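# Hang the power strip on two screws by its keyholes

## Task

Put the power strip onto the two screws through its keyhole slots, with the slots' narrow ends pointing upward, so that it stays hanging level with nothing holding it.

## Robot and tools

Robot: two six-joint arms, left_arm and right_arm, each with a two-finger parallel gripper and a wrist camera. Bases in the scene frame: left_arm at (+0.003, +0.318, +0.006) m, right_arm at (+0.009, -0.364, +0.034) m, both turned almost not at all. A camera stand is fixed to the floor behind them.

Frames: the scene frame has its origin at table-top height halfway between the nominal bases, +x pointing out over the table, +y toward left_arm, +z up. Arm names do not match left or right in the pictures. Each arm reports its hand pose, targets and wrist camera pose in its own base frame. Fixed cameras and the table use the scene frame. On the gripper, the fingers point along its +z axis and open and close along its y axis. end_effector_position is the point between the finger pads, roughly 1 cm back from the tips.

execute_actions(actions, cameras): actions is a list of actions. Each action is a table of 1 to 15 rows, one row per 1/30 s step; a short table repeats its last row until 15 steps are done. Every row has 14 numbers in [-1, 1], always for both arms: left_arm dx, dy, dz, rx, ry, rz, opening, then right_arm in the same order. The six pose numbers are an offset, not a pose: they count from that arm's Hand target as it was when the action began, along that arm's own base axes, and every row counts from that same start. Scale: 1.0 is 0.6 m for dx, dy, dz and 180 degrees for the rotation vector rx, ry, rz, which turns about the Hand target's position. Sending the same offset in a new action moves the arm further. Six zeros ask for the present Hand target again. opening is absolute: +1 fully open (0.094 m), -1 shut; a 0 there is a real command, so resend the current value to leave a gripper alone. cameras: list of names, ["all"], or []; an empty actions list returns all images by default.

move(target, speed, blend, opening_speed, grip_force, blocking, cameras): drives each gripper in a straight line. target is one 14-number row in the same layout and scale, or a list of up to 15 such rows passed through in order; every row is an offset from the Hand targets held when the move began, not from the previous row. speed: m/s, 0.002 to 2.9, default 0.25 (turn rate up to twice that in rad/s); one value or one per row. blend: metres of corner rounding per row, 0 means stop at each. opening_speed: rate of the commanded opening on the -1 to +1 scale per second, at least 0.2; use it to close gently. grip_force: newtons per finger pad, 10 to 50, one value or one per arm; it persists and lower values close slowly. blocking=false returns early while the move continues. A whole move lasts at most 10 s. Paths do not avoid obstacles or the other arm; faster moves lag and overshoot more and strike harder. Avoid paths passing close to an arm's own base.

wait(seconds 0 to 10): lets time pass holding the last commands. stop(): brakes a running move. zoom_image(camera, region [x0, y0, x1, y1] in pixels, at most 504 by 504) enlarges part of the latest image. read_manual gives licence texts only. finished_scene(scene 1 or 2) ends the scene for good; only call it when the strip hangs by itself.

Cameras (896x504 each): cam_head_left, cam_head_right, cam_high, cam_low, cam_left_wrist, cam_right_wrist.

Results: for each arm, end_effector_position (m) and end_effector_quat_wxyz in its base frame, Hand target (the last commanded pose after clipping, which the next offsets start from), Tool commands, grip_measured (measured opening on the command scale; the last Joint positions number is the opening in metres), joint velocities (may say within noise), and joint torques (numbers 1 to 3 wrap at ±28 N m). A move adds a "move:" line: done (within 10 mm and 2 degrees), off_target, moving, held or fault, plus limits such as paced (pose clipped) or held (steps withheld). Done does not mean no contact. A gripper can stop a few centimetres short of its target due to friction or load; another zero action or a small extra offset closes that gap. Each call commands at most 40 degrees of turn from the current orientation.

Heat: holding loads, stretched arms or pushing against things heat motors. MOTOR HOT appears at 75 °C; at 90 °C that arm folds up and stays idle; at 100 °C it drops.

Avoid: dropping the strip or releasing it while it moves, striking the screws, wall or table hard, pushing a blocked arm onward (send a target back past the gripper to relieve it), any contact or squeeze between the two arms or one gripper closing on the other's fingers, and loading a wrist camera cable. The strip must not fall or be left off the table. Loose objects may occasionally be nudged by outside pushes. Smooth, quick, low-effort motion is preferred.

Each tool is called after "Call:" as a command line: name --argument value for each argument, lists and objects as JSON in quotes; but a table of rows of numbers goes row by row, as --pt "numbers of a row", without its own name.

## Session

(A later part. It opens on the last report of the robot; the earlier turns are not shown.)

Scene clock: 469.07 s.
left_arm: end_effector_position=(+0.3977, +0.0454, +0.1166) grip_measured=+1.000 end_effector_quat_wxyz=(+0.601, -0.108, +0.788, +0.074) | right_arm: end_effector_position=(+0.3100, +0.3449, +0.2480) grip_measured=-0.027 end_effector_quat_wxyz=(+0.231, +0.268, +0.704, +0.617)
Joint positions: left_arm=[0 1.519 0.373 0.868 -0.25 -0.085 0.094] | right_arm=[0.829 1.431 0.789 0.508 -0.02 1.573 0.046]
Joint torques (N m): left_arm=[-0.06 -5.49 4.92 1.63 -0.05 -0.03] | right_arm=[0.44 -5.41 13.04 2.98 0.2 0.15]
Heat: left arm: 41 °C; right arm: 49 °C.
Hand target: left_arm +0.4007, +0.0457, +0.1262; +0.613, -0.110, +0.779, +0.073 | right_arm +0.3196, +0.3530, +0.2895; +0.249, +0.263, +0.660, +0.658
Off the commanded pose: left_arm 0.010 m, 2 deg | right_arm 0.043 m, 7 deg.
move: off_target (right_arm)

Call:
move --pt "0 0 0 0 0 0 1 -0.0461 -0.0694 0 -0.0096 -0.0138 0 -0.1" --pt "0 0 0 0 0 0 1 0 0 0 -0.0096 -0.0138 0 -0.1" --speed 0.06

Call:
move --pt "0 0 0 0 0 0 1 -0.0475 -0.0685 0 0.0032 0.0046 0 -0.1" --pt "0 0 0 0 0 0 1 -0.0014 0.0009 0 0.0032 0.0046 0 -0.1" --speed 0.06

Call:
move --pt "0 0 0 0 0 0 1 -0.0433 -0.0712 0 0 0 0 -0.1" --pt "0 0 0 0 0 0 1 0.0028 -0.0018 0 0 0 0 -0.1" --speed 0.06

Scene clock: 484.53 s.
left_arm: end_effector_position=(+0.3977, +0.0454, +0.1166) grip_measured=+1.000 end_effector_quat_wxyz=(+0.601, -0.108, +0.788, +0.074) | right_arm: end_effector_position=(+0.3099, +0.3443, +0.2482) grip_measured=-0.027 end_effector_quat_wxyz=(+0.244, +0.254, +0.706, +0.615)
Joint positions: left_arm=[0 1.519 0.373 0.868 -0.25 -0.085 0.094] | right_arm=[0.829 1.43 0.782 0.522 -0.019 1.537 0.046]
Joint torques (N m): left_arm=[-0.09 -5.55 4.94 1.62 -0.05 -0.01] | right_arm=[0.51 -5.23 13.26 2.95 0.2 0.04]
Heat: left arm: 41 °C; right arm: 51 °C.
Hand target: left_arm +0.4007, +0.0457, +0.1262; +0.613, -0.110, +0.779, +0.073 | right_arm +0.3196, +0.3530, +0.2895; +0.267, +0.245, +0.664, +0.654
Off the commanded pose: left_arm 0.010 m, 2 deg | right_arm 0.043 m, 7 deg.
move: off_target (right_arm)

Scene clock: 486.73 s.
left_arm: end_effector_position=(+0.3977, +0.0454, +0.1166) grip_measured=+1.000 end_effector_quat_wxyz=(+0.601, -0.108, +0.788, +0.074) | right_arm: end_effector_position=(+0.3087, +0.3446, +0.2478) grip_measured=-0.027 end_effector_quat_wxyz=(+0.242, +0.255, +0.707, +0.614)
Joint positions: left_arm=[0 1.519 0.373 0.868 -0.25 -0.085 0.094] | right_arm=[0.831 1.428 0.782 0.516 -0.017 1.539 0.046]
Joint torques (N m): left_arm=[-0.08 -5.45 4.92 1.63 -0.05 -0.02] | right_arm=[0.38 -5.31 13.33 2.97 0.24 0.15]
Heat: left arm: 41 °C; right arm: 51 °C.
Hand target: left_arm +0.4007, +0.0457, +0.1262; +0.613, -0.110, +0.779, +0.073 | right_arm +0.3187, +0.3536, +0.2895; +0.261, +0.251, +0.663, +0.655
Off the commanded pose: left_arm 0.010 m, 2 deg | right_arm 0.044 m, 7 deg.
move: off_target (right_arm)

Scene clock: 488.93 s.
left_arm: end_effector_position=(+0.3977, +0.0454, +0.1166) grip_measured=+1.000 end_effector_quat_wxyz=(+0.601, -0.108, +0.788, +0.074) | right_arm: end_effector_position=(+0.3104, +0.3435, +0.2479) grip_measured=-0.027 end_effector_quat_wxyz=(+0.242, +0.256, +0.707, +0.614)
Joint positions: left_arm=[0 1.519 0.373 0.868 -0.25 -0.085 0.094] | right_arm=[0.824 1.429 0.783 0.516 -0.024 1.54 0.046]
Joint torques (N m): left_arm=[-0.12 -5.5 4.83 1.62 -0.06 -0.01] | right_arm=[0.58 -5.08 13.22 3.01 0.2 0.16]
Heat: left arm: 41 °C; right arm: 51 °C.
Hand target: left_arm +0.4007, +0.0457, +0.1262; +0.613, -0.110, +0.779, +0.073 | right_arm +0.3205, +0.3524, +0.2896; +0.261, +0.251, +0.663, +0.655
Off the commanded pose: left_arm 0.010 m, 2 deg | right_arm 0.044 m, 7 deg.
move: off_target (right_arm)

Call:
move --pt "0 0 0 0 0 0 1 -0.0475 -0.0685 -0.005 0.037 -0.0145 0 -0.1" --pt "0 0 0 0 0 0 1 -0.0475 -0.0685 -0.005 0.0339 -0.0191 0 -0.1" --pt "0 0 0 0 0 0 1 -0.0014 0.0009 -0.005 0.0339 -0.0191 0 -0.1" --speed 0.06 --cameras '["cam_head_left","cam_high"]'

Call:
zoom_image --camera "cam_high" --region '[290, 130, 430, 270]'

Call:
zoom_image --camera "cam_head_left" --region '[400, 120, 540, 260]'

Scene clock: 507.47 s.
left_arm: end_effector_position=(+0.3977, +0.0454, +0.1166) grip_measured=+1.000 end_effector_quat_wxyz=(+0.601, -0.108, +0.788, +0.074) | right_arm: end_effector_position=(+0.3107, +0.3451, +0.2466) grip_measured=-0.027 end_effector_quat_wxyz=(+0.244, +0.256, +0.662, +0.661)
Joint positions: left_arm=[0 1.519 0.373 0.868 -0.25 -0.085 0.094] | right_arm=[0.829 1.493 0.696 0.789 -0.018 1.586 0.046]
Joint torques (N m): left_arm=[-0.06 -5.5 4.82 1.62 -0.07 -0.02] | right_arm=[0.62 -5.12 13.09 2.93 0.24 -0.06]
Heat: left arm: 41 °C; right arm: 53 °C.
Hand target: left_arm +0.4007, +0.0457, +0.1262; +0.613, -0.110, +0.779, +0.073 | right_arm +0.3195, +0.3530, +0.2867; +0.267, +0.244, +0.619, +0.697
Off the commanded pose: left_arm 0.010 m, 2 deg | right_arm 0.042 m, 7 deg.
move: off_target (right_arm)
Images, in order (width x height): cam_head_left 896x504, cam_high 896x504.

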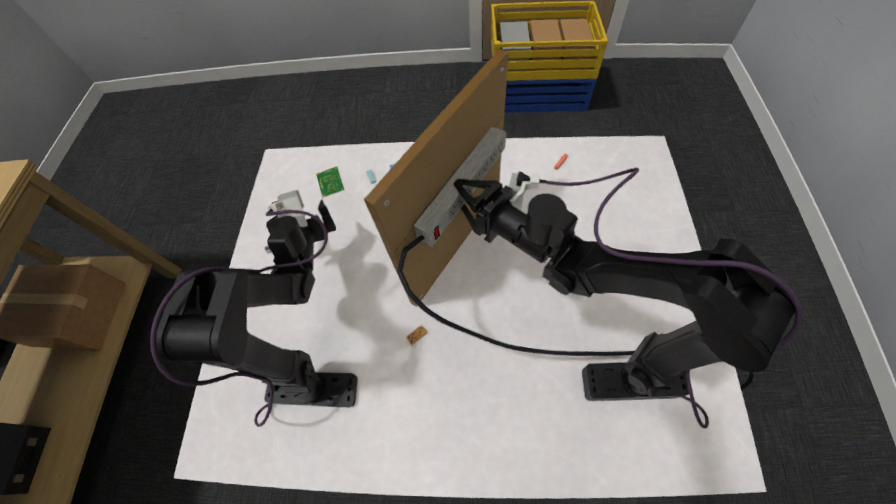

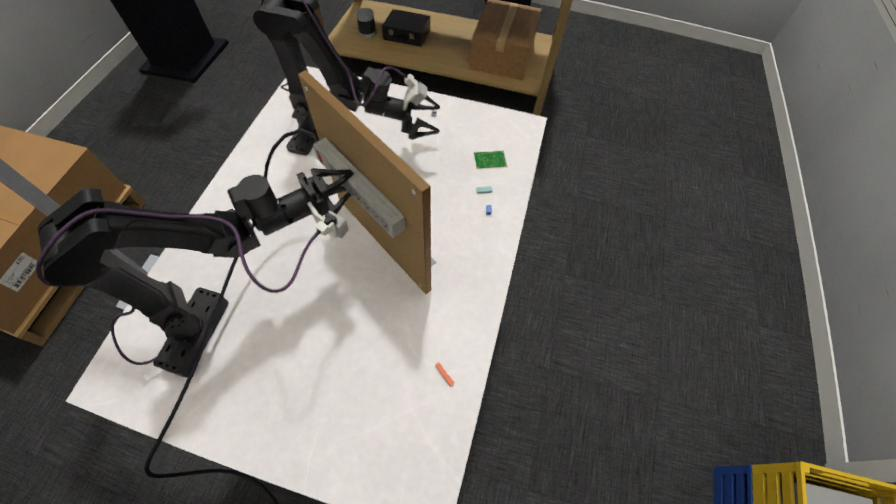

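Scaled by 3.600 from the camera's 896x504 image, which has a finer 1280x720 frame.

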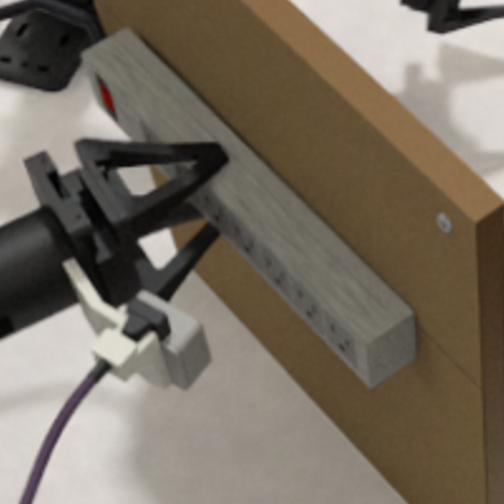

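Scaled by 3.600 from the camera's 896x504 image, which has a finer 1280x720 frame.

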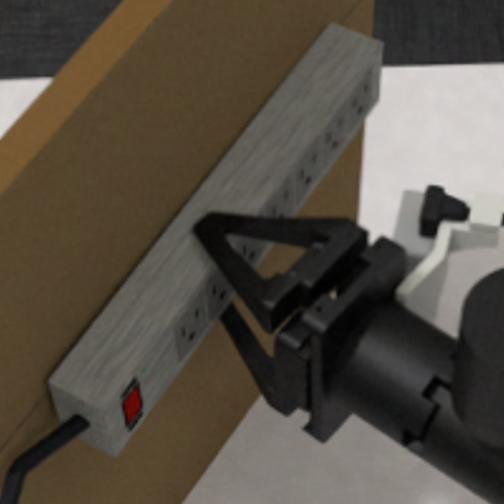

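Call:
move --pt "0 0 0 0 0 0 1 -0.0461 -0.0694 0 -0.0088 -0.0126 0 -0.1" --pt "0 0 0 0 0 0 1 0 0 0 -0.0088 -0.0126 0 -0.1" --speed 0.06

Call:
move --pt "0 0 0 0 0 0 1 -0.0461 -0.0694 -0.0042 0 0 0 -0.1" --pt "0 0 0 0 0 0 1 0 0 -0.0042 0 0 0 -0.1" --speed 0.06

Call:
move --pt "0 0 0 0 0 0 1 -0.0461 -0.0694 -0.0042 0 0 0 -0.1" --pt "0 0 0 0 0 0 1 0 0 -0.0042 0 0 0 -0.1" --speed 0.06

Scene clock: 523.43 s.
left_arm: end_effector_position=(+0.3977, +0.0454, +0.1166) grip_measured=+1.000 end_effector_quat_wxyz=(+0.601, -0.108, +0.788, +0.074) | right_arm: end_effector_position=(+0.3113, +0.3433, +0.2476) grip_measured=-0.027 end_effector_quat_wxyz=(+0.266, +0.242, +0.662, +0.657)
Joint positions: left_arm=[0 1.519 0.373 0.868 -0.25 -0.085 0.094] | right_arm=[0.83 1.495 0.687 0.813 -0.005 1.536 0.046]
Joint torques (N m): left_arm=[-0.12 -5.49 4.85 1.59 -0.06 0] | right_arm=[0.12 -4.9 13.53 2.9 0.01 0]
Heat: left arm: 41 °C; right arm: 52 °C.
Hand target: left_arm +0.4007, +0.0457, +0.1262; +0.613, -0.110, +0.779, +0.073 | right_arm +0.3196, +0.3530, +0.2866; +0.283, +0.227, +0.623, +0.693
Off the commanded pose: left_arm 0.010 m, 2 deg | right_arm 0.041 m, 7 deg.
move: off_target (right_arm)

Scene clock: 525.80 s.
left_arm: end_effector_position=(+0.3977, +0.0454, +0.1166) grip_measured=+1.000 end_effector_quat_wxyz=(+0.601, -0.108, +0.788, +0.074) | right_arm: end_effector_position=(+0.3113, +0.3424, +0.2463) grip_measured=-0.027 end_effector_quat_wxyz=(+0.266, +0.242, +0.662, +0.658)
Joint positions: left_arm=[0 1.519 0.373 0.868 -0.25 -0.085 0.094] | right_arm=[0.827 1.497 0.681 0.823 -0.009 1.536 0.046]
Joint torques (N m): left_arm=[-0.12 -5.46 4.92 1.63 -0.06 -0.02] | right_arm=[0.44 -4.46 13.72 2.88 0.05 -0.03]
Heat: left arm: 41 °C; right arm: 51 °C.
Hand target: left_arm +0.4007, +0.0457, +0.1262; +0.613, -0.110, +0.779, +0.073 | right_arm +0.3195, +0.3530, +0.2840; +0.282, +0.227, +0.623, +0.693
Off the commanded pose: left_arm 0.010 m, 2 deg | right_arm 0.040 m, 6 deg.
move: off_target (right_arm)

Scene clock: 528.03 s.
left_arm: end_effector_position=(+0.3977, +0.0454, +0.1166) grip_measured=+1.000 end_effector_quat_wxyz=(+0.601, -0.108, +0.788, +0.074) | right_arm: end_effector_position=(+0.3101, +0.3433, +0.2442) grip_measured=-0.027 end_effector_quat_wxyz=(+0.264, +0.239, +0.663, +0.659)
Joint positions: left_arm=[0 1.519 0.373 0.868 -0.25 -0.085 0.094] | right_arm=[0.827 1.502 0.675 0.834 -0.017 1.536 0.046]
Joint torques (N m): left_arm=[-0.08 -5.53 4.86 1.63 -0.07 0.01] | right_arm=[0.49 -4.27 13.39 2.89 0.11 0]
Heat: left arm: 41 °C; right arm: 52 °C.
Hand target: left_arm +0.4007, +0.0457, +0.1262; +0.613, -0.110, +0.779, +0.073 | right_arm +0.3196, +0.3530, +0.2815; +0.283, +0.227, +0.623, +0.693
Off the commanded pose: left_arm 0.010 m, 2 deg | right_arm 0.040 m, 7 deg.
move: off_target (right_arm)

Call:
move --pt "0 0 0 0 0 0 1 -0.0461 -0.0694 0.0125 0 0 0 -0.1" --pt "0 0 0 0 0 0 1 0 0 0.0125 0 0 0 -0.1" --speed 0.06

Call:
move --pt "0 0 0 0 0 0 1 -0.0489 -0.0676 0 0 0 0 -0.1" --pt "0 0 0 0 0 0 1 -0.0028 0.0018 0 0 0 0 -0.1" --speed 0.06

Call:
move --pt "0 0 0 0 0 0 1 -0.0461 -0.0694 -0.0042 0 0 0 -0.1" --pt "0 0 0 0 0 0 1 0 0 -0.0042 0 0 0 -0.1" --speed 0.06

Call:
move --pt "0 0 0 0 0 0 1 -0.0461 -0.0694 -0.0042 0 0 0 -0.1" --pt "0 0 0 0 0 0 1 0 0 -0.0042 0 0 0 -0.1" --speed 0.06

Scene clock: 539.20 s.
left_arm: end_effector_position=(+0.3977, +0.0454, +0.1166) grip_measured=+1.000 end_effector_quat_wxyz=(+0.601, -0.108, +0.788, +0.074) | right_arm: end_effector_position=(+0.3104, +0.3428, +0.2505) grip_measured=-0.028 end_effector_quat_wxyz=(+0.264, +0.240, +0.663, +0.658)
Joint positions: left_arm=[0 1.519 0.373 0.868 -0.25 -0.085 0.094] | right_arm=[0.827 1.483 0.691 0.796 -0.014 1.536 0.046]
Joint torques (N m): left_arm=[-0.12 -5.44 4.83 1.63 -0.07 0] | right_arm=[0.36 -4.22 13.59 2.9 0.08 -0.02]
Heat: left arm: 42 °C; right arm: 51 °C.
Hand target: left_arm +0.4007, +0.0457, +0.1262; +0.613, -0.110, +0.779, +0.073 | right_arm +0.3195, +0.3530, +0.2890; +0.283, +0.227, +0.623, +0.693
Off the commanded pose: left_arm 0.010 m, 2 deg | right_arm 0.041 m, 7 deg.
move: off_target (right_arm)

Scene clock: 541.40 s.
left_arm: end_effector_position=(+0.3977, +0.0454, +0.1166) grip_measured=+1.000 end_effector_quat_wxyz=(+0.601, -0.108, +0.788, +0.074) | right_arm: end_effector_position=(+0.3079, +0.3440, +0.2507) grip_measured=-0.028 end_effector_quat_wxyz=(+0.263, +0.239, +0.664, +0.658)
Joint positions: left_arm=[0 1.519 0.373 0.868 -0.25 -0.085 0.094] | right_arm=[0.834 1.48 0.689 0.796 -0.012 1.536 0.046]
Joint torques (N m): left_arm=[-0.1 -5.49 4.9 1.63 -0.07 0.01] | right_arm=[0.49 -4.04 13.82 2.9 0.17 -0.01]
Heat: left arm: 42 °C; right arm: 51 °C.
Hand target: left_arm +0.4007, +0.0457, +0.1262; +0.613, -0.110, +0.779, +0.073 | right_arm +0.3178, +0.3542, +0.2891; +0.282, +0.227, +0.623, +0.693
Off the commanded pose: left_arm 0.010 m, 2 deg | right_arm 0.041 m, 7 deg.
move: off_target (right_arm)

Scene clock: 543.77 s.
left_arm: end_effector_position=(+0.3977, +0.0454, +0.1166) grip_measured=+1.000 end_effector_quat_wxyz=(+0.601, -0.108, +0.788, +0.074) | right_arm: end_effector_position=(+0.3098, +0.3435, +0.2480) grip_measured=-0.028 end_effector_quat_wxyz=(+0.266, +0.242, +0.663, +0.657)
Joint positions: left_arm=[0 1.519 0.373 0.868 -0.25 -0.085 0.094] | right_arm=[0.834 1.49 0.685 0.81 -0.002 1.535 0.046]
Joint torques (N m): left_arm=[-0.14 -5.5 4.92 1.62 -0.08 -0.01] | right_arm=[0.43 -4.49 13.7 2.87 0.07 -0.05]
Heat: left arm: 42 °C; right arm: 51 °C.
Hand target: left_arm +0.4007, +0.0457, +0.1262; +0.613, -0.110, +0.779, +0.073 | right_arm +0.3178, +0.3542, +0.2865; +0.282, +0.227, +0.623, +0.693
Off the commanded pose: left_arm 0.010 m, 2 deg | right_arm 0.041 m, 7 deg.
move: off_target (right_arm)

Scene clock: 546.03 s.
left_arm: end_effector_position=(+0.3977, +0.0454, +0.1166) grip_measured=+1.000 end_effector_quat_wxyz=(+0.601, -0.108, +0.788, +0.074) | right_arm: end_effector_position=(+0.3087, +0.3438, +0.2462) grip_measured=-0.028 end_effector_quat_wxyz=(+0.265, +0.240, +0.663, +0.658)
Joint positions: left_arm=[0 1.519 0.373 0.868 -0.25 -0.085 0.094] | right_arm=[0.834 1.494 0.678 0.822 -0.007 1.535 0.046]
Joint torques (N m): left_arm=[-0.17 -5.52 4.89 1.62 -0.07 0.01] | right_arm=[0.39 -4.31 13.56 2.84 0.11 -0.06]
Heat: left arm: 42 °C; right arm: 51 °C.
Hand target: left_arm +0.4007, +0.0457, +0.1262; +0.613, -0.110, +0.779, +0.073 | right_arm +0.3178, +0.3542, +0.2839; +0.282, +0.227, +0.623, +0.693
Off the commanded pose: left_arm 0.010 m, 2 deg | right_arm 0.040 m, 7 deg.
move: off_target (right_arm)

Call:
move --pt "0 0 0 0 0 0 1 -0.0419 -0.0722 0.0042 0 0 0 -0.1" --pt "0 0 0 0 0 0 1 0.0042 -0.0028 0.0042 0 0 0 -0.1" --speed 0.06

Call:
move --pt "0 0 0 0 0 0 1 -0.0447 -0.0703 0 0 0 0 -0.1" --pt "0 0 0 0 0 0 1 0.0014 -0.0009 0 0 0 0 -0.1" --speed 0.06

Call:
move --pt "0 0 0 0 0 0 1 -0.0447 -0.0703 0 0 0 0 -0.1" --pt "0 0 0 0 0 0 1 0.0014 -0.0009 0 0 0 0 -0.1" --speed 0.06

Scene clock: 557.87 s.
left_arm: end_effector_position=(+0.3977, +0.0454, +0.1166) grip_measured=+1.000 end_effector_quat_wxyz=(+0.601, -0.108, +0.788, +0.074) | right_arm: end_effector_position=(+0.3121, +0.3419, +0.2485) grip_measured=-0.028 end_effector_quat_wxyz=(+0.266, +0.241, +0.662, +0.657)
Joint positions: left_arm=[0 1.519 0.373 0.868 -0.25 -0.085 0.094] | right_arm=[0.824 1.491 0.687 0.811 -0.013 1.535 0.046]
Joint torques (N m): left_arm=[-0.03 -5.48 4.93 1.64 -0.07 -0.03] | right_arm=[0.51 -4.48 13.53 2.88 0.07 -0.01]
Heat: left arm: 42 °C; right arm: 52 °C.
Hand target: left_arm +0.4007, +0.0457, +0.1262; +0.613, -0.110, +0.779, +0.073 | right_arm +0.3204, +0.3524, +0.2865; +0.283, +0.227, +0.623, +0.693
Off the commanded pose: left_arm 0.010 m, 2 deg | right_arm 0.040 m, 7 deg.
move: off_target (right_arm)

Scene clock: 560.10 s.
left_arm: end_effector_position=(+0.3977, +0.0454, +0.1166) grip_measured=+1.000 end_effector_quat_wxyz=(+0.601, -0.108, +0.788, +0.074) | right_arm: end_effector_position=(+0.3119, +0.3417, +0.2486) grip_measured=-0.028 end_effector_quat_wxyz=(+0.265, +0.239, +0.663, +0.658)
Joint positions: left_arm=[0 1.519 0.373 0.868 -0.25 -0.085 0.094] | right_arm=[0.82 1.49 0.686 0.81 -0.022 1.535 0.046]
Joint torques (N m): left_arm=[-0.09 -5.5 4.88 1.63 -0.08 -0.02] | right_arm=[0.4 -4.21 13.71 2.87 0.1 0.01]
Heat: left arm: 42 °C; right arm: 53 °C.
Hand target: left_arm +0.4007, +0.0457, +0.1262; +0.613, -0.110, +0.779, +0.073 | right_arm +0.3212, +0.3519, +0.2865; +0.283, +0.227, +0.623, +0.693
Off the commanded pose: left_arm 0.010 m, 2 deg | right_arm 0.040 m, 7 deg.
move: off_target (right_arm)

Scene clock: 562.30 s.
left_arm: end_effector_position=(+0.3977, +0.0454, +0.1166) grip_measured=+1.000 end_effector_quat_wxyz=(+0.601, -0.108, +0.788, +0.074) | right_arm: end_effector_position=(+0.3120, +0.3414, +0.2487) grip_measured=-0.028 end_effector_quat_wxyz=(+0.263, +0.238, +0.664, +0.659)
Joint positions: left_arm=[0 1.519 0.373 0.868 -0.25 -0.085 0.094] | right_arm=[0.817 1.489 0.686 0.809 -0.029 1.535 0.046]
Joint torques (N m): left_arm=[-0.09 -5.48 4.89 1.61 -0.08 -0.02] | right_arm=[0.38 -4.15 13.78 2.87 0.19 0.03]
Heat: left arm: 42 °C; right arm: 53 °C.
Hand target: left_arm +0.4007, +0.0457, +0.1262; +0.613, -0.110, +0.779, +0.073 | right_arm +0.3221, +0.3513, +0.2865; +0.283, +0.227, +0.623, +0.693
Off the commanded pose: left_arm 0.010 m, 2 deg | right_arm 0.040 m, 7 deg.
move: off_target (right_arm)

Call:
move --pt "0 0 0 0 0 0 1 -0.0475 -0.0685 -0.0023 0.0032 0.0046 0 -0.1" --pt "0 0 0 0 0 0 1 -0.0014 0.0009 -0.0023 0.0032 0.0046 0 -0.1" --speed 0.06

Call:
move --pt "0 0 0 0 0 0 1 -0.0461 -0.0694 -0.0023 0.0032 0.0046 0 -0.1" --pt "0 0 0 0 0 0 1 0 0 -0.0023 0.0032 0.0046 0 -0.1" --speed 0.06

Call:
move --pt "0 0 0 0 0 0 1 -0.0461 -0.0694 0.0069 -0.0096 -0.0138 0 -0.1" --pt "0 0 0 0 0 0 1 0 0 0.0069 -0.0096 -0.0138 0 -0.1" --speed 0.06

Scene clock: 584.33 s.
left_arm: end_effector_position=(+0.3977, +0.0454, +0.1166) grip_measured=+1.000 end_effector_quat_wxyz=(+0.601, -0.108, +0.788, +0.074) | right_arm: end_effector_position=(+0.3118, +0.3418, +0.2474) grip_measured=-0.028 end_effector_quat_wxyz=(+0.262, +0.242, +0.663, +0.658)
Joint positions: left_arm=[0 1.519 0.373 0.868 -0.25 -0.085 0.094] | right_arm=[0.821 1.492 0.685 0.811 -0.021 1.541 0.046]
Joint torques (N m): left_arm=[-0.06 -5.52 4.83 1.62 -0.05 0] | right_arm=[0.44 -4.29 13.59 2.88 0.14 0.11]
Heat: left arm: 42 °C; right arm: 53 °C.
Hand target: left_arm +0.4007, +0.0457, +0.1262; +0.613, -0.110, +0.779, +0.073 | right_arm +0.3213, +0.3518, +0.2851; +0.277, +0.233, +0.622, +0.694
Off the commanded pose: left_arm 0.010 m, 2 deg | right_arm 0.040 m, 7 deg.
move: off_target (right_arm)

Scene clock: 586.53 s.
left_arm: end_effector_position=(+0.3977, +0.0454, +0.1166) grip_measured=+1.000 end_effector_quat_wxyz=(+0.601, -0.108, +0.788, +0.074) | right_arm: end_effector_position=(+0.3112, +0.3427, +0.2462) grip_measured=-0.028 end_effector_quat_wxyz=(+0.255, +0.247, +0.662, +0.660)
Joint positions: left_arm=[0 1.519 0.373 0.868 -0.25 -0.085 0.094] | right_arm=[0.823 1.494 0.684 0.813 -0.022 1.559 0.046]
Joint torques (N m): left_arm=[-0.14 -5.55 4.89 1.61 -0.05 -0.01] | right_arm=[0.42 -4.49 13.52 2.88 0.14 0.11]
Heat: left arm: 42 °C; right arm: 53 °C.
Hand target: left_arm +0.4007, +0.0457, +0.1262; +0.613, -0.110, +0.779, +0.073 | right_arm +0.3212, +0.3519, +0.2837; +0.271, +0.240, +0.620, +0.696
Off the commanded pose: left_arm 0.010 m, 2 deg | right_arm 0.040 m, 7 deg.
move: off_target (right_arm)

Scene clock: 588.83 s.
left_arm: end_effector_position=(+0.3977, +0.0454, +0.1166) grip_measured=+1.000 end_effector_quat_wxyz=(+0.601, -0.108, +0.788, +0.074) | right_arm: end_effector_position=(+0.3121, +0.3416, +0.2496) grip_measured=-0.028 end_effector_quat_wxyz=(+0.269, +0.234, +0.664, +0.657)
Joint positions: left_arm=[0 1.519 0.373 0.868 -0.25 -0.085 0.094] | right_arm=[0.819 1.488 0.688 0.808 -0.023 1.521 0.046]
Joint torques (N m): left_arm=[-0.21 -5.42 4.92 1.61 -0.07 0.01] | right_arm=[0.53 -4.19 13.72 2.9 0.14 -0.03]
Heat: left arm: 42 °C; right arm: 53 °C.
Hand target: left_arm +0.4007, +0.0457, +0.1262; +0.613, -0.110, +0.779, +0.073 | right_arm +0.3212, +0.3519, +0.2878; +0.288, +0.220, +0.625, +0.691
Off the commanded pose: left_arm 0.010 m, 2 deg | right_arm 0.041 m, 7 deg.
move: off_target (right_arm)

Call:
move --pt "0 0 0 0 0 0 1 -0.0482 -0.068 -0.0018 0.0087 0.0125 0 -0.1" --pt "0 0 0 0 0 0 1 -0.0021 0.0014 -0.0018 0.0087 0.0125 0 -0.1" --speed 0.06

Call:
move --pt "0 0 0 0 0 0 1 -0.0461 -0.0694 0 0.0032 0.0046 0 -0.1" --pt "0 0 0 0 0 0 1 0 0 0 0.0032 0.0046 0 -0.1" --speed 0.06

Scene clock: 631.10 s.
left_arm: end_effector_position=(+0.3977, +0.0454, +0.1166) grip_measured=+1.000 end_effector_quat_wxyz=(+0.601, -0.108, +0.788, +0.074) | right_arm: end_effector_position=(+0.3115, +0.3424, +0.2486) grip_measured=-0.028 end_effector_quat_wxyz=(+0.260, +0.248, +0.662, +0.658)
Joint positions: left_arm=[0 1.519 0.373 0.868 -0.25 -0.085 0.094] | right_arm=[0.827 1.488 0.69 0.799 -0.009 1.552 0.046]
Joint torques (N m): left_arm=[-0.14 -5.45 4.9 1.64 -0.08 -0.03] | right_arm=[0.44 -4.56 13.7 2.88 0.1 0.08]
Heat: left arm: 42 °C; right arm: 55 °C.
Hand target: left_arm +0.4007, +0.0457, +0.1262; +0.613, -0.110, +0.779, +0.073 | right_arm +0.3200, +0.3527, +0.2869; +0.273, +0.238, +0.621, +0.695
Off the commanded pose: left_arm 0.010 m, 2 deg | right_arm 0.040 m, 7 deg.
move: off_target (right_arm)

Scene clock: 633.30 s.
left_arm: end_effector_position=(+0.3977, +0.0454, +0.1166) grip_measured=+1.000 end_effector_quat_wxyz=(+0.601, -0.108, +0.788, +0.074) | right_arm: end_effector_position=(+0.3100, +0.3434, +0.2487) grip_measured=-0.028 end_effector_quat_wxyz=(+0.252, +0.251, +0.661, +0.660)
Joint positions: left_arm=[0 1.519 0.373 0.868 -0.25 -0.085 0.094] | right_arm=[0.828 1.485 0.691 0.793 -0.015 1.57 0.046]
Joint torques (N m): left_arm=[-0.05 -5.53 4.89 1.63 -0.07 -0.02] | right_arm=[0.4 -4.3 13.49 2.91 0.19 0.08]
Heat: left arm: 42 °C; right arm: 55 °C.
Hand target: left_arm +0.4007, +0.0457, +0.1262; +0.613, -0.110, +0.779, +0.073 | right_arm +0.3200, +0.3527, +0.2868; +0.267, +0.244, +0.619, +0.697
Off the commanded pose: left_arm 0.010 m, 2 deg | right_arm 0.041 m, 7 deg.
move: off_target (right_arm)

Call:
move --pt "0 0 0 0 0 0 1 -0.0461 -0.0694 -0.0035 0 0 0 -0.1" --pt "0 0 0 0 0 0 1 0 0 -0.0035 0 0 0 -0.1" --speed 0.06

Call:
move --pt "0 0 0 0 0 0 1 -0.0461 -0.0694 0 0.0032 0.0046 0 -0.1" --pt "0 0 0 0 0 0 1 0 0 0 0.0032 0.0046 0 -0.1" --speed 0.06

Scene clock: 640.13 s.
left_arm: end_effector_position=(+0.3977, +0.0454, +0.1166) grip_measured=+1.000 end_effector_quat_wxyz=(+0.601, -0.108, +0.788, +0.074) | right_arm: end_effector_position=(+0.3125, +0.3435, +0.2465) grip_measured=-0.028 end_effector_quat_wxyz=(+0.256, +0.255, +0.659, +0.660)
Joint positions: left_arm=[0 1.519 0.373 0.868 -0.25 -0.085 0.094] | right_arm=[0.829 1.499 0.691 0.808 -0.003 1.57 0.046]
Joint torques (N m): left_arm=[-0.14 -5.42 4.88 1.65 -0.08 -0.01] | right_arm=[0.34 -5.05 13.27 2.85 0.06 0.13]
Heat: left arm: 42 °C; right arm: 54 °C.
Hand target: left_arm +0.4007, +0.0457, +0.1262; +0.613, -0.110, +0.779, +0.073 | right_arm +0.3201, +0.3527, +0.2847; +0.267, +0.244, +0.619, +0.697
Off the commanded pose: left_arm 0.010 m, 2 deg | right_arm 0.040 m, 7 deg.
move: off_target (right_arm)

Scene clock: 642.30 s.
left_arm: end_effector_position=(+0.3977, +0.0454, +0.1166) grip_measured=+1.000 end_effector_quat_wxyz=(+0.601, -0.108, +0.788, +0.074) | right_arm: end_effector_position=(+0.3109, +0.3448, +0.2471) grip_measured=-0.028 end_effector_quat_wxyz=(+0.245, +0.256, +0.660, +0.663)
Joint positions: left_arm=[0 1.519 0.373 0.868 -0.25 -0.085 0.094] | right_arm=[0.827 1.495 0.694 0.8 -0.02 1.587 0.046]
Joint torques (N m): left_arm=[-0.08 -5.42 4.81 1.61 -0.05 0.01] | right_arm=[0.68 -4.88 13.07 2.9 0.22 0.12]
Heat: left arm: 42 °C; right arm: 54 °C.
Hand target: left_arm +0.4007, +0.0457, +0.1262; +0.613, -0.110, +0.779, +0.073 | right_arm +0.3200, +0.3527, +0.2848; +0.262, +0.251, +0.618, +0.698
Off the commanded pose: left_arm 0.010 m, 2 deg | right_arm 0.040 m, 7 deg.
move: off_target (right_arm)

Call:
move --pt "0 0 0 0 0 0 1 -0.0461 -0.0694 -0.0027 0 0 0 -0.1" --pt "0 0 0 0 0 0 1 0 0 -0.0027 0 0 0 -0.1" --speed 0.06

Call:
move --pt "0 0 0 0 0 0 1 -0.0461 -0.0694 0 0.0032 0.0046 0 -0.1" --pt "0 0 0 0 0 0 1 0 0 0 0.0032 0.0046 0 -0.1" --speed 0.06

Call:
move --pt "0 0 0 0 0 0 1 -0.0461 -0.0694 0.0027 0 0 0 -0.1" --pt "0 0 0 0 0 0 1 0 0 0.0027 0 0 0 -0.1" --speed 0.06

Scene clock: 656.70 s.
left_arm: end_effector_position=(+0.3977, +0.0454, +0.1166) grip_measured=+1.000 end_effector_quat_wxyz=(+0.601, -0.108, +0.788, +0.074) | right_arm: end_effector_position=(+0.3130, +0.3459, +0.2451) grip_measured=-0.028 end_effector_quat_wxyz=(+0.246, +0.258, +0.659, +0.662)
Joint positions: left_arm=[0 1.519 0.373 0.868 -0.25 -0.085 0.094] | right_arm=[0.828 1.508 0.697 0.808 -0.013 1.588 0.046]
Joint torques (N m): left_arm=[-0.14 -5.42 4.9 1.62 -0.07 -0.01] | right_arm=[0.35 -5.7 12.53 2.88 0.19 0.11]
Heat: left arm: 42 °C; right arm: 54 °C.
Hand target: left_arm +0.4007, +0.0457, +0.1262; +0.613, -0.110, +0.779, +0.073 | right_arm +0.3200, +0.3527, +0.2832; +0.261, +0.251, +0.618, +0.698
Off the commanded pose: left_arm 0.010 m, 2 deg | right_arm 0.039 m, 7 deg.
move: off_target (right_arm)

Scene clock: 659.03 s.
left_arm: end_effector_position=(+0.3977, +0.0454, +0.1166) grip_measured=+1.000 end_effector_quat_wxyz=(+0.601, -0.108, +0.788, +0.074) | right_arm: end_effector_position=(+0.3117, +0.3426, +0.2452) grip_measured=-0.028 end_effector_quat_wxyz=(+0.246, +0.268, +0.655, +0.662)
Joint positions: left_arm=[0 1.519 0.373 0.868 -0.25 -0.085 0.094] | right_arm=[0.833 1.495 0.686 0.806 0.006 1.604 0.046]
Joint torques (N m): left_arm=[-0.13 -5.52 4.93 1.63 -0.07 -0.02] | right_arm=[0.14 -4.63 13.53 2.81 0.03 0.09]
Heat: left arm: 42 °C; right arm: 54 °C.
Hand target: left_arm +0.4007, +0.0457, +0.1262; +0.613, -0.110, +0.779, +0.073 | right_arm +0.3200, +0.3527, +0.2831; +0.256, +0.257, +0.616, +0.699
Off the commanded pose: left_arm 0.010 m, 2 deg | right_arm 0.040 m, 6 deg.
move: off_target (right_arm)

Scene clock: 661.20 s.
left_arm: end_effector_position=(+0.3977, +0.0454, +0.1166) grip_measured=+1.000 end_effector_quat_wxyz=(+0.601, -0.108, +0.788, +0.074) | right_arm: end_effector_position=(+0.3105, +0.3444, +0.2478) grip_measured=-0.028 end_effector_quat_wxyz=(+0.240, +0.263, +0.657, +0.665)
Joint positions: left_arm=[0 1.519 0.373 0.868 -0.25 -0.085 0.094] | right_arm=[0.83 1.491 0.693 0.797 -0.013 1.604 0.046]
Joint torques (N m): left_arm=[-0.1 -5.46 4.92 1.62 -0.08 0] | right_arm=[0.43 -4.6 13.22 2.85 0.22 0.11]
Heat: left arm: 42 °C; right arm: 54 °C.
Hand target: left_arm +0.4007, +0.0457, +0.1262; +0.613, -0.110, +0.779, +0.073 | right_arm +0.3199, +0.3528, +0.2848; +0.256, +0.257, +0.616, +0.699
Off the commanded pose: left_arm 0.010 m, 2 deg | right_arm 0.039 m, 6 deg.
move: off_target (right_arm)

Call:
move --pt "0 0 0 0 0 0 1 -0.0454 -0.0698 -0.0027 -0.0096 -0.0138 0 -0.1" --pt "0 0 0 0 0 0 1 -0.0454 -0.0698 -0.0027 -0.0032 -0.0046 0 -0.1" --pt "0 0 0 0 0 0 1 0.0014 -0.0009 -0.0027 -0.0032 -0.0046 0 -0.1" --speed 0.06 --cameras '["cam_head_left","cam_high"]'

Call:
zoom_image --camera "cam_high" --region '[290, 130, 430, 270]'

Call:
zoom_image --camera "cam_head_left" --region '[400, 120, 540, 260]'

Scene clock: 671.40 s.
left_arm: end_effector_position=(+0.3977, +0.0454, +0.1166) grip_measured=+1.000 end_effector_quat_wxyz=(+0.601, -0.108, +0.788, +0.074) | right_arm: end_effector_position=(+0.3121, +0.3429, +0.2449) grip_measured=-0.028 end_effector_quat_wxyz=(+0.250, +0.261, +0.657, +0.661)
Joint positions: left_arm=[0 1.519 0.373 0.868 -0.25 -0.085 0.094] | right_arm=[0.83 1.499 0.686 0.813 -0.001 1.588 0.046]
Joint torques (N m): left_arm=[-0.16 -5.48 4.85 1.61 -0.07 0.01] | right_arm=[0.1 -4.79 13.35 2.81 0.03 0.09]
Heat: left arm: 42 °C; right arm: 54 °C.
Hand target: left_arm +0.4007, +0.0457, +0.1262; +0.613, -0.110, +0.779, +0.073 | right_arm +0.3209, +0.3522, +0.2829; +0.261, +0.251, +0.618, +0.698
Off the commanded pose: left_arm 0.010 m, 2 deg | right_arm 0.040 m, 6 deg.
move: off_target (right_arm)
Images, in order (width x height): cam_head_left 896x504, cam_high 896x504.

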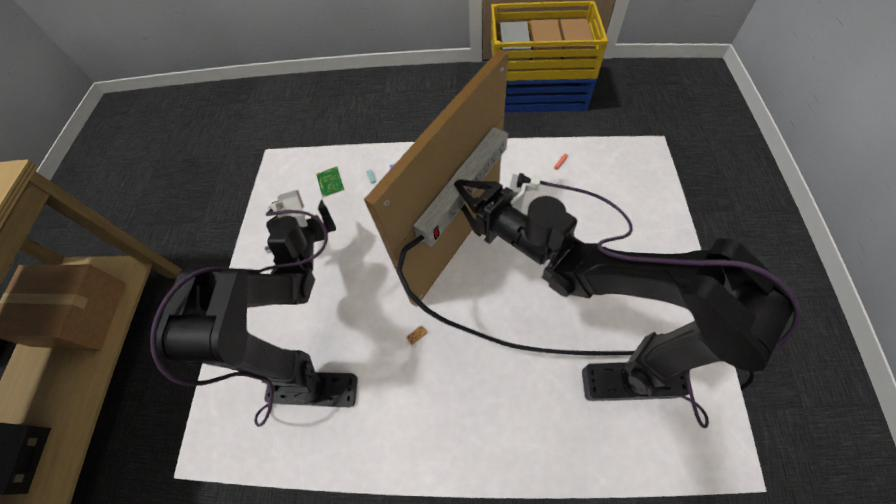

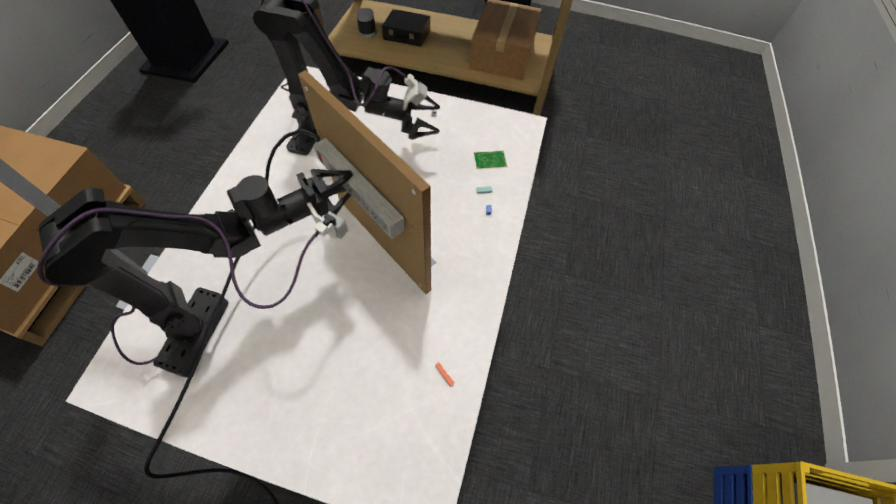

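Scaled by 3.600 from the camera's 896x504 image, which has a finer 1280x720 frame.

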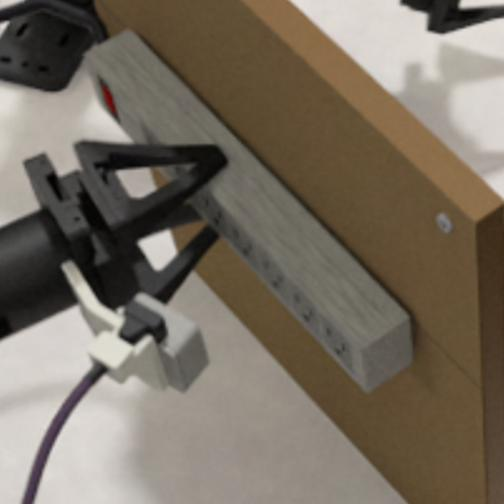

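Scaled by 3.600 from the camera's 896x504 image, which has a finer 1280x720 frame.

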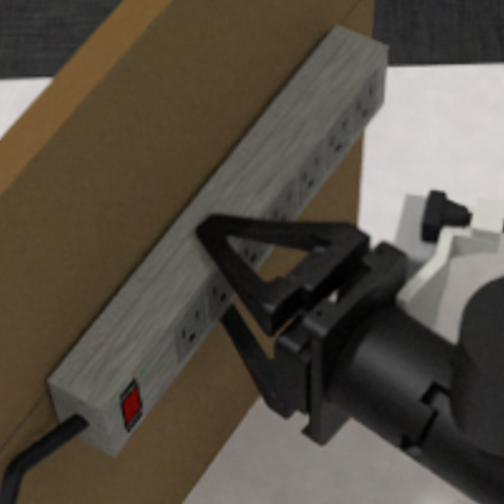

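Call:
move --pt "0 0 0 0 0 0 1 -0.0475 -0.0685 0 0 0 0 -0.1" --pt "0 0 0 0 0 0 1 -0.0014 0.0009 0 0 0 0 -0.1" --speed 0.06

Call:
move --pt "0 0 0 0 0 0 1 -0.0475 -0.0685 0 0 0 0 -0.1" --pt "0 0 0 0 0 0 1 -0.0014 0.0009 0 0 0 0 -0.1" --speed 0.06

Scene clock: 678.93 s.
left_arm: end_effector_position=(+0.3977, +0.0454, +0.1166) grip_measured=+1.000 end_effector_quat_wxyz=(+0.601, -0.108, +0.788, +0.074) | right_arm: end_effector_position=(+0.3115, +0.3450, +0.2463) grip_measured=-0.028 end_effector_quat_wxyz=(+0.246, +0.257, +0.659, +0.663)
Joint positions: left_arm=[0 1.519 0.373 0.868 -0.25 -0.085 0.094] | right_arm=[0.828 1.501 0.692 0.809 -0.016 1.588 0.046]
Joint torques (N m): left_arm=[-0.09 -5.42 4.93 1.62 -0.07 -0.01] | right_arm=[0.49 -4.96 13.03 2.85 0.23 0.09]
Heat: left arm: 42 °C; right arm: 53 °C.
Hand target: left_arm +0.4007, +0.0457, +0.1262; +0.613, -0.110, +0.779, +0.073 | right_arm +0.3199, +0.3527, +0.2831; +0.261, +0.251, +0.618, +0.698
Off the commanded pose: left_arm 0.010 m, 2 deg | right_arm 0.038 m, 6 deg.
move: off_target (right_arm)

Scene clock: 681.17 s.
left_arm: end_effector_position=(+0.3977, +0.0454, +0.1166) grip_measured=+1.000 end_effector_quat_wxyz=(+0.601, -0.108, +0.788, +0.074) | right_arm: end_effector_position=(+0.3111, +0.3454, +0.2464) grip_measured=-0.028 end_effector_quat_wxyz=(+0.247, +0.258, +0.658, +0.663)
Joint positions: left_arm=[0 1.519 0.373 0.868 -0.25 -0.085 0.094] | right_arm=[0.832 1.501 0.692 0.81 -0.008 1.588 0.046]
Joint torques (N m): left_arm=[-0.08 -5.45 4.9 1.63 -0.06 -0.01] | right_arm=[0.51 -5.12 12.98 2.84 0.19 0.1]
Heat: left arm: 42 °C; right arm: 53 °C.
Hand target: left_arm +0.4007, +0.0457, +0.1262; +0.613, -0.110, +0.779, +0.073 | right_arm +0.3191, +0.3533, +0.2832; +0.261, +0.251, +0.617, +0.698
Off the commanded pose: left_arm 0.010 m, 2 deg | right_arm 0.038 m, 6 deg.
move: off_target (right_arm)

Call:
move --pt "0 0 0 0 0 0 1 -0.0447 -0.0703 -0.0022 0 0 0 -0.1" --pt "0 0 0 0 0 0 1 0.0014 -0.0009 -0.0022 0 0 0 -0.1" --speed 0.06

Call:
move --pt "0 0 0 0 0 0 1 -0.0461 -0.0694 -0.002 0 0 0 -0.1" --pt "0 0 0 0 0 0 1 0 0 -0.002 0 0 0 -0.1" --speed 0.06

Scene clock: 694.87 s.
left_arm: end_effector_position=(+0.3977, +0.0454, +0.1166) grip_measured=+1.000 end_effector_quat_wxyz=(+0.601, -0.108, +0.788, +0.074) | right_arm: end_effector_position=(+0.3117, +0.3434, +0.2443) grip_measured=-0.028 end_effector_quat_wxyz=(+0.251, +0.262, +0.656, +0.662)
Joint positions: left_arm=[0 1.519 0.373 0.868 -0.25 -0.085 0.094] | right_arm=[0.833 1.502 0.683 0.821 0.003 1.588 0.046]
Joint torques (N m): left_arm=[-0.1 -5.48 4.9 1.6 -0.06 0] | right_arm=[0.23 -5 13.45 2.84 0.05 0.1]
Heat: left arm: 42 °C; right arm: 54 °C.
Hand target: left_arm +0.4007, +0.0457, +0.1262; +0.613, -0.110, +0.779, +0.073 | right_arm +0.3200, +0.3528, +0.2817; +0.261, +0.251, +0.618, +0.698
Off the commanded pose: left_arm 0.010 m, 2 deg | right_arm 0.040 m, 6 deg.
move: off_target (right_arm)

Scene clock: 697.17 s.
left_arm: end_effector_position=(+0.3977, +0.0454, +0.1166) grip_measured=+1.000 end_effector_quat_wxyz=(+0.601, -0.108, +0.788, +0.074) | right_arm: end_effector_position=(+0.3116, +0.3426, +0.2432) grip_measured=-0.028 end_effector_quat_wxyz=(+0.251, +0.262, +0.656, +0.662)
Joint positions: left_arm=[0 1.519 0.373 0.868 -0.25 -0.085 0.094] | right_arm=[0.832 1.503 0.678 0.827 0.004 1.589 0.046]
Joint torques (N m): left_arm=[-0.06 -5.46 4.86 1.61 -0.07 -0.02] | right_arm=[0.16 -4.88 13.61 2.82 0.06 0.06]
Heat: left arm: 42 °C; right arm: 54 °C.
Hand target: left_arm +0.4007, +0.0457, +0.1262; +0.613, -0.110, +0.779, +0.073 | right_arm +0.3200, +0.3527, +0.2805; +0.261, +0.251, +0.618, +0.698
Off the commanded pose: left_arm 0.010 m, 2 deg | right_arm 0.039 m, 6 deg.
move: off_target (right_arm)

Call:
move --pt "0 0 0 0 0 0 1 -0.0461 -0.0694 0.0045 0 0 0 -0.1" --pt "0 0 0 0 0 0 1 0 0 0.0045 0 0 0 -0.1" --speed 0.06

Call:
move --pt "0 0 0 0 0 0 1 0.004 0.006 0 0 0 0 -0.1" --pt "0 0 0 0 0 0 1 0.004 0.006 -0.003 0 0 0 -0.1" --speed 0.02

Scene clock: 709.80 s.
left_arm: end_effector_position=(+0.3977, +0.0454, +0.1166) grip_measured=+1.000 end_effector_quat_wxyz=(+0.601, -0.108, +0.788, +0.074) | right_arm: end_effector_position=(+0.3114, +0.3452, +0.2462) grip_measured=-0.028 end_effector_quat_wxyz=(+0.245, +0.257, +0.659, +0.663)
Joint positions: left_arm=[0 1.519 0.373 0.868 -0.25 -0.085 0.094] | right_arm=[0.828 1.5 0.693 0.807 -0.016 1.589 0.046]
Joint torques (N m): left_arm=[-0.12 -5.53 4.93 1.63 -0.08 -0.02] | right_arm=[0.57 -5.05 12.97 2.85 0.21 0.07]
Heat: left arm: 42 °C; right arm: 55 °C.
Hand target: left_arm +0.4007, +0.0457, +0.1262; +0.613, -0.110, +0.779, +0.073 | right_arm +0.3200, +0.3527, +0.2832; +0.261, +0.251, +0.618, +0.698
Off the commanded pose: left_arm 0.010 m, 2 deg | right_arm 0.039 m, 7 deg.
move: off_target (right_arm)

Scene clock: 710.97 s.
left_arm: end_effector_position=(+0.3977, +0.0454, +0.1166) grip_measured=+1.000 end_effector_quat_wxyz=(+0.601, -0.108, +0.788, +0.074) | right_arm: end_effector_position=(+0.3116, +0.3454, +0.2461) grip_measured=-0.028 end_effector_quat_wxyz=(+0.245, +0.258, +0.658, +0.663)
Joint positions: left_arm=[0 1.519 0.373 0.868 -0.25 -0.085 0.094] | right_arm=[0.829 1.503 0.693 0.811 -0.014 1.59 0.046]
Joint torques (N m): left_arm=[-0.16 -5.45 4.89 1.63 -0.06 -0.02] | right_arm=[0.58 -3.6 13.71 2.92 0.23 0.1]
Heat: left arm: 42 °C; right arm: 55 °C.
Hand target: left_arm +0.4007, +0.0457, +0.1262; +0.613, -0.110, +0.779, +0.073 | right_arm +0.3224, +0.3563, +0.2814; +0.261, +0.251, +0.618, +0.698
Off the commanded pose: left_arm 0.010 m, 2 deg | right_arm 0.039 m, 6 deg.
move: off_target (right_arm)

Call:
move --pt "0 0 0 0 0 0 1 0 0 -0.006 0 0 0 -0.1" --speed 0.02

Call:
move --pt "0 0 0 0 0 0 1 0 0 -0.006 0 0 0 -0.1" --speed 0.02

Call:
move --pt "0 0 0 0 0 0 1 0 0 -0.006 0 0 0 -0.1" --speed 0.02

Scene clock: 716.17 s.
left_arm: end_effector_position=(+0.3977, +0.0454, +0.1166) grip_measured=+1.000 end_effector_quat_wxyz=(+0.601, -0.108, +0.788, +0.074) | right_arm: end_effector_position=(+0.3118, +0.3456, +0.2463) grip_measured=-0.028 end_effector_quat_wxyz=(+0.246, +0.257, +0.658, +0.664)
Joint positions: left_arm=[0 1.519 0.373 0.868 -0.25 -0.085 0.094] | right_arm=[0.829 1.505 0.693 0.815 -0.014 1.59 0.046]
Joint torques (N m): left_arm=[-0.08 -5.53 4.89 1.63 -0.07 -0.01] | right_arm=[0.77 -3.04 13.12 3.02 0.22 0.08]
Heat: left arm: 42 °C; right arm: 55 °C.
Hand target: left_arm +0.4007, +0.0457, +0.1262; +0.613, -0.110, +0.779, +0.073 | right_arm +0.3225, +0.3563, +0.2777; +0.262, +0.251, +0.618, +0.698
Off the commanded pose: left_arm 0.010 m, 2 deg | right_arm 0.035 m, 6 deg.
move: off_target (right_arm)

Scene clock: 717.03 s.
left_arm: end_effector_position=(+0.3977, +0.0454, +0.1166) grip_measured=+1.000 end_effector_quat_wxyz=(+0.601, -0.108, +0.788, +0.074) | right_arm: end_effector_position=(+0.3119, +0.3457, +0.2462) grip_measured=-0.028 end_effector_quat_wxyz=(+0.246, +0.257, +0.655, +0.666)
Joint positions: left_arm=[0 1.519 0.373 0.868 -0.25 -0.085 0.094] | right_arm=[0.829 1.509 0.69 0.828 -0.014 1.591 0.046]
Joint torques (N m): left_arm=[-0.18 -5.48 4.88 1.63 -0.07 -0.02] | right_arm=[0.66 -2.52 12.75 3.08 0.24 0.06]
Heat: left arm: 42 °C; right arm: 55 °C.
Hand target: left_arm +0.4007, +0.0457, +0.1262; +0.613, -0.110, +0.779, +0.073 | right_arm +0.3225, +0.3563, +0.2741; +0.261, +0.251, +0.618, +0.698
Off the commanded pose: left_arm 0.010 m, 2 deg | right_arm 0.032 m, 6 deg.
move: off_target (right_arm)

Scene clock: 717.83 s.
left_arm: end_effector_position=(+0.3977, +0.0454, +0.1166) grip_measured=+1.000 end_effector_quat_wxyz=(+0.601, -0.108, +0.788, +0.074) | right_arm: end_effector_position=(+0.3119, +0.3457, +0.2458) grip_measured=-0.028 end_effector_quat_wxyz=(+0.247, +0.256, +0.652, +0.670)
Joint positions: left_arm=[0 1.519 0.373 0.868 -0.25 -0.085 0.094] | right_arm=[0.829 1.517 0.683 0.853 -0.014 1.591 0.046]
Joint torques (N m): left_arm=[-0.13 -5.46 4.9 1.62 -0.07 -0.02] | right_arm=[0.68 -2.51 12.77 2.98 0.22 0.07]
Heat: left arm: 42 °C; right arm: 55 °C.
Hand target: left_arm +0.4007, +0.0457, +0.1262; +0.613, -0.110, +0.779, +0.073 | right_arm +0.3225, +0.3563, +0.2705; +0.261, +0.251, +0.618, +0.698
Off the commanded pose: left_arm 0.010 m, 2 deg | right_arm 0.029 m, 5 deg.
move: off_target (right_arm)

Call:
move --pt "0 0 0 0 0 0 1 0.006 0.009 0 0 0 0 -0.1" --speed 0.03

Call:
move --pt "0 0 0 0 0 0 1 0 0 -0.007 0 0 0 -0.1" --speed 0.02 --cameras '["cam_head_left","cam_high"]'

Call:
zoom_image --camera "cam_high" --region '[290, 130, 430, 270]'

Call:
zoom_image --camera "cam_head_left" --region '[400, 120, 540, 260]'

Scene clock: 729.93 s.
left_arm: end_effector_position=(+0.3977, +0.0454, +0.1166) grip_measured=+1.000 end_effector_quat_wxyz=(+0.601, -0.108, +0.788, +0.074) | right_arm: end_effector_position=(+0.3121, +0.3459, +0.2457) grip_measured=-0.028 end_effector_quat_wxyz=(+0.248, +0.255, +0.651, +0.671)
Joint positions: left_arm=[0 1.519 0.373 0.868 -0.25 -0.085 0.094] | right_arm=[0.829 1.521 0.682 0.861 -0.014 1.591 0.046]
Joint torques (N m): left_arm=[-0.16 -5.45 4.9 1.61 -0.07 0] | right_arm=[0.92 -1.09 14.49 2.92 0.24 0.08]
Heat: left arm: 42 °C; right arm: 55 °C.
Hand target: left_arm +0.4007, +0.0457, +0.1262; +0.613, -0.110, +0.779, +0.073 | right_arm +0.3260, +0.3616, +0.2707; +0.261, +0.251, +0.618, +0.698
Off the commanded pose: left_arm 0.010 m, 2 deg | right_arm 0.033 m, 5 deg.
move: off_target (right_arm)

Scene clock: 730.87 s.
left_arm: end_effector_position=(+0.3977, +0.0454, +0.1166) grip_measured=+1.000 end_effector_quat_wxyz=(+0.601, -0.108, +0.788, +0.074) | right_arm: end_effector_position=(+0.3120, +0.3458, +0.2452) grip_measured=-0.028 end_effector_quat_wxyz=(+0.249, +0.253, +0.646, +0.676)
Joint positions: left_arm=[0 1.519 0.373 0.868 -0.25 -0.085 0.094] | right_arm=[0.829 1.533 0.672 0.898 -0.014 1.592 0.046]
Joint torques (N m): left_arm=[-0.08 -5.45 4.88 1.63 -0.07 -0.02] | right_arm=[0.88 -0.95 14.69 2.82 0.22 0.07]
Heat: left arm: 42 °C; right arm: 55 °C.
Hand target: left_arm +0.4007, +0.0457, +0.1262; +0.613, -0.110, +0.779, +0.073 | right_arm +0.3260, +0.3616, +0.2665; +0.262, +0.251, +0.618, +0.698
Off the commanded pose: left_arm 0.010 m, 2 deg | right_arm 0.030 m, 4 deg.
move: off_target (right_arm)
Images, in order (width x height): cam_head_left 896x504, cam_high 896x504.

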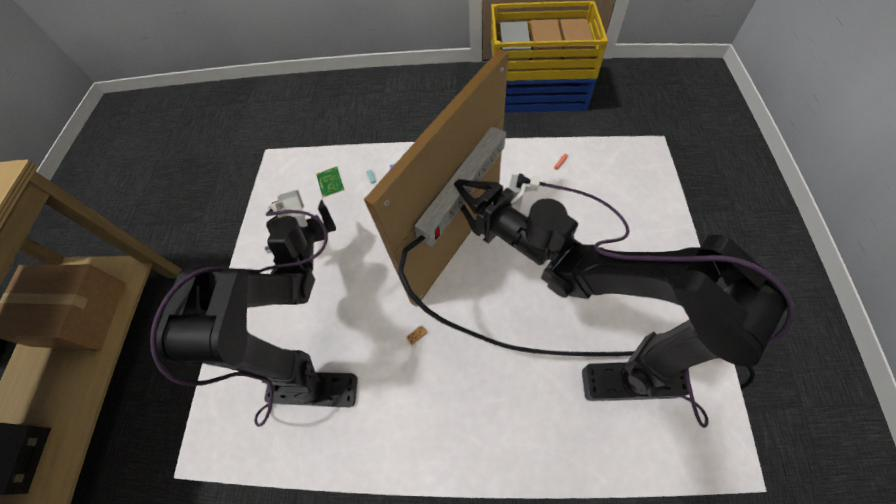

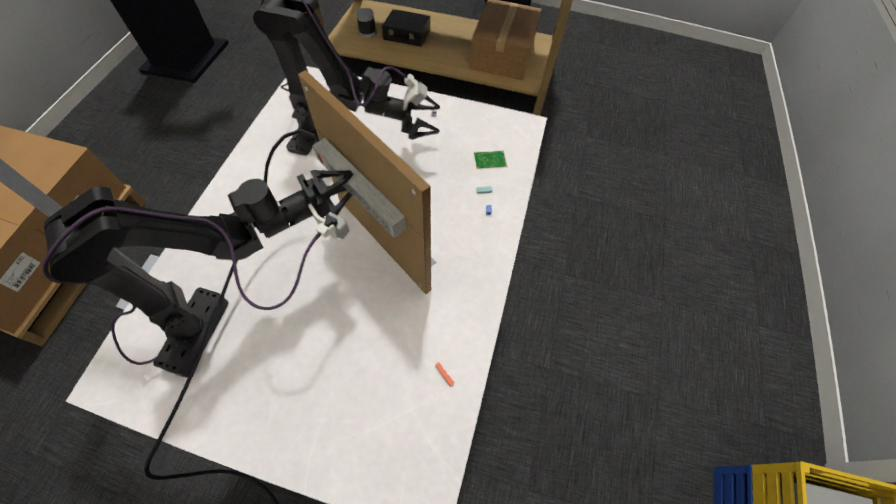

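Scaled by 3.600 from the camera's 896x504 image, which has a finer 1280x720 frame.

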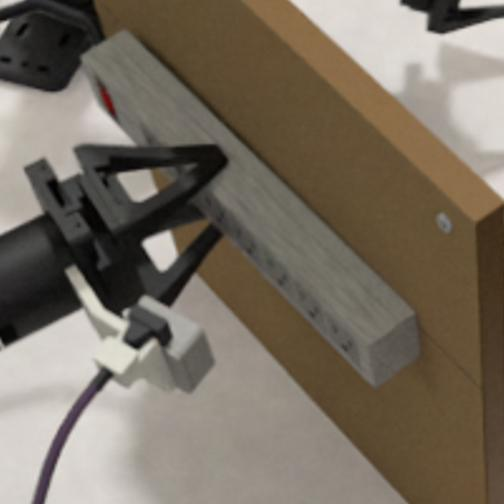

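Scaled by 3.600 from the camera's 896x504 image, which has a finer 1280x720 frame.

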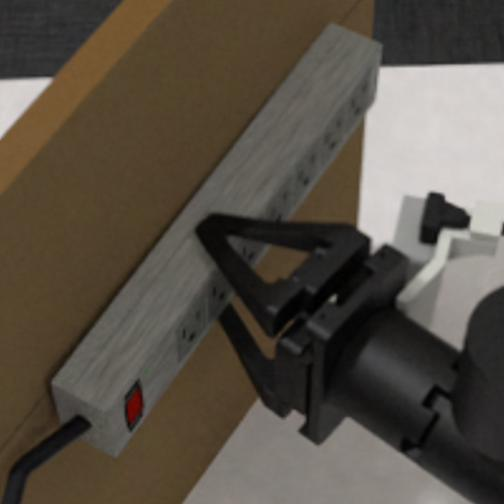

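Call:
move --pt "0 0 0 0 0 0 1 0 0 0.024 0 0 0 -0.1" --speed 0.03

Call:
move --pt "0 0 0 0 0 0 1 0.0028 -0.0018 0 0 0 0 -0.1" --speed 0.03

Call:
move --pt "0 0 0 0 0 0 1 0 0 0 0 0 0.011 -0.1" --pt "0 0 0 0 0 0 1 0 0 0 0 0 -0.011 -0.1" --pt "0 0 0 0 0 0 1 0 0 0 0 0 0 -0.1" --speed 0.05

Scene clock: 738.70 s.
left_arm: end_effector_position=(+0.3977, +0.0454, +0.1166) grip_measured=+1.000 end_effector_quat_wxyz=(+0.601, -0.108, +0.788, +0.074) | right_arm: end_effector_position=(+0.3117, +0.3456, +0.2443) grip_measured=-0.028 end_effector_quat_wxyz=(+0.249, +0.255, +0.647, +0.674)
Joint positions: left_arm=[0 1.519 0.373 0.868 -0.25 -0.085 0.094] | right_arm=[0.83 1.53 0.671 0.891 -0.012 1.592 0.046]
Joint torques (N m): left_arm=[-0.14 -5.56 4.88 1.61 -0.07 0] | right_arm=[0.91 -4.37 16.96 2.19 0.24 0.07]
Heat: left arm: 42 °C; right arm: 55 °C.
Hand target: left_arm +0.4007, +0.0457, +0.1262; +0.613, -0.110, +0.779, +0.073 | right_arm +0.3260, +0.3617, +0.2810; +0.261, +0.251, +0.618, +0.698
Off the commanded pose: left_arm 0.010 m, 2 deg | right_arm 0.042 m, 5 deg.
move: off_target (right_arm)

Scene clock: 739.40 s.
left_arm: end_effector_position=(+0.3977, +0.0454, +0.1166) grip_measured=+1.000 end_effector_quat_wxyz=(+0.601, -0.108, +0.788, +0.074) | right_arm: end_effector_position=(+0.3116, +0.3455, +0.2444) grip_measured=-0.028 end_effector_quat_wxyz=(+0.249, +0.255, +0.648, +0.674)
Joint positions: left_arm=[0 1.519 0.373 0.868 -0.25 -0.085 0.094] | right_arm=[0.83 1.528 0.672 0.888 -0.012 1.592 0.046]
Joint torques (N m): left_arm=[-0.06 -5.41 4.88 1.61 -0.08 -0.01] | right_arm=[0.28 -3.81 17.01 2.19 0.18 0.05]
Heat: left arm: 42 °C; right arm: 55 °C.
Hand target: left_arm +0.4007, +0.0457, +0.1262; +0.613, -0.110, +0.779, +0.073 | right_arm +0.3276, +0.3606, +0.2810; +0.261, +0.251, +0.618, +0.698
Off the commanded pose: left_arm 0.010 m, 2 deg | right_arm 0.043 m, 5 deg.
move: off_target (right_arm)

Scene clock: 741.67 s.
left_arm: end_effector_position=(+0.3977, +0.0454, +0.1166) grip_measured=+1.000 end_effector_quat_wxyz=(+0.601, -0.108, +0.788, +0.074) | right_arm: end_effector_position=(+0.3116, +0.3457, +0.2443) grip_measured=-0.028 end_effector_quat_wxyz=(+0.251, +0.260, +0.646, +0.672)
Joint positions: left_arm=[0 1.519 0.373 0.868 -0.25 -0.085 0.094] | right_arm=[0.838 1.528 0.673 0.885 0.007 1.595 0.046]
Joint torques (N m): left_arm=[-0.17 -5.46 4.94 1.63 -0.08 -0.01] | right_arm=[-0.35 -3.99 16.81 2.28 0.01 0.03]
Heat: left arm: 42 °C; right arm: 54 °C.
Hand target: left_arm +0.4007, +0.0457, +0.1262; +0.613, -0.110, +0.779, +0.073 | right_arm +0.3276, +0.3607, +0.2808; +0.261, +0.251, +0.618, +0.698
Off the commanded pose: left_arm 0.010 m, 2 deg | right_arm 0.043 m, 5 deg.
move: off_target (right_arm)

Call:
move --pt "0 0 0 0 0 0 1 -0.0551 -0.0771 0.003 0 0 0 -0.1" --pt "0 0 0 0 0 0 1 -0.009 -0.0077 0.003 0 0 0 -0.1" --speed 0.06

Call:
move --pt "0 0 0 0 0 0 1 -0.0461 -0.0694 0 -0.004 0.0002 0 -0.1" --pt "0 0 0 0 0 0 1 0 0 0 -0.004 0.0002 0 -0.1" --speed 0.06

Scene clock: 751.27 s.
left_arm: end_effector_position=(+0.3977, +0.0454, +0.1166) grip_measured=+1.000 end_effector_quat_wxyz=(+0.601, -0.108, +0.788, +0.074) | right_arm: end_effector_position=(+0.3155, +0.3458, +0.2453) grip_measured=-0.028 end_effector_quat_wxyz=(+0.253, +0.265, +0.655, +0.661)
Joint positions: left_arm=[0 1.519 0.373 0.868 -0.25 -0.085 0.094] | right_arm=[0.834 1.517 0.701 0.819 0.014 1.591 0.046]
Joint torques (N m): left_arm=[-0.12 -5.44 4.93 1.61 -0.07 -0.01] | right_arm=[0.28 -5.23 13.31 2.81 -0.04 0.06]
Heat: left arm: 42 °C; right arm: 52 °C.
Hand target: left_arm +0.4007, +0.0457, +0.1262; +0.613, -0.110, +0.779, +0.073 | right_arm +0.3222, +0.3561, +0.2827; +0.261, +0.251, +0.618, +0.698
Off the commanded pose: left_arm 0.010 m, 2 deg | right_arm 0.039 m, 6 deg.
move: off_target (right_arm)

Scene clock: 753.30 s.
left_arm: end_effector_position=(+0.3977, +0.0454, +0.1166) grip_measured=+1.000 end_effector_quat_wxyz=(+0.601, -0.108, +0.788, +0.074) | right_arm: end_effector_position=(+0.3151, +0.3462, +0.2459) grip_measured=-0.029 end_effector_quat_wxyz=(+0.250, +0.263, +0.659, +0.659)
Joint positions: left_arm=[0 1.519 0.373 0.868 -0.25 -0.085 0.094] | right_arm=[0.831 1.51 0.707 0.797 0.003 1.589 0.046]
Joint torques (N m): left_arm=[-0.14 -5.49 4.86 1.62 -0.08 -0.01] | right_arm=[0.44 -5.05 13.18 2.79 0.04 0.04]
Heat: left arm: 42 °C; right arm: 52 °C.
Hand target: left_arm +0.4007, +0.0457, +0.1262; +0.613, -0.110, +0.779, +0.073 | right_arm +0.3222, +0.3561, +0.2827; +0.263, +0.249, +0.622, +0.694
Off the commanded pose: left_arm 0.010 m, 2 deg | right_arm 0.039 m, 6 deg.
move: off_target (right_arm)


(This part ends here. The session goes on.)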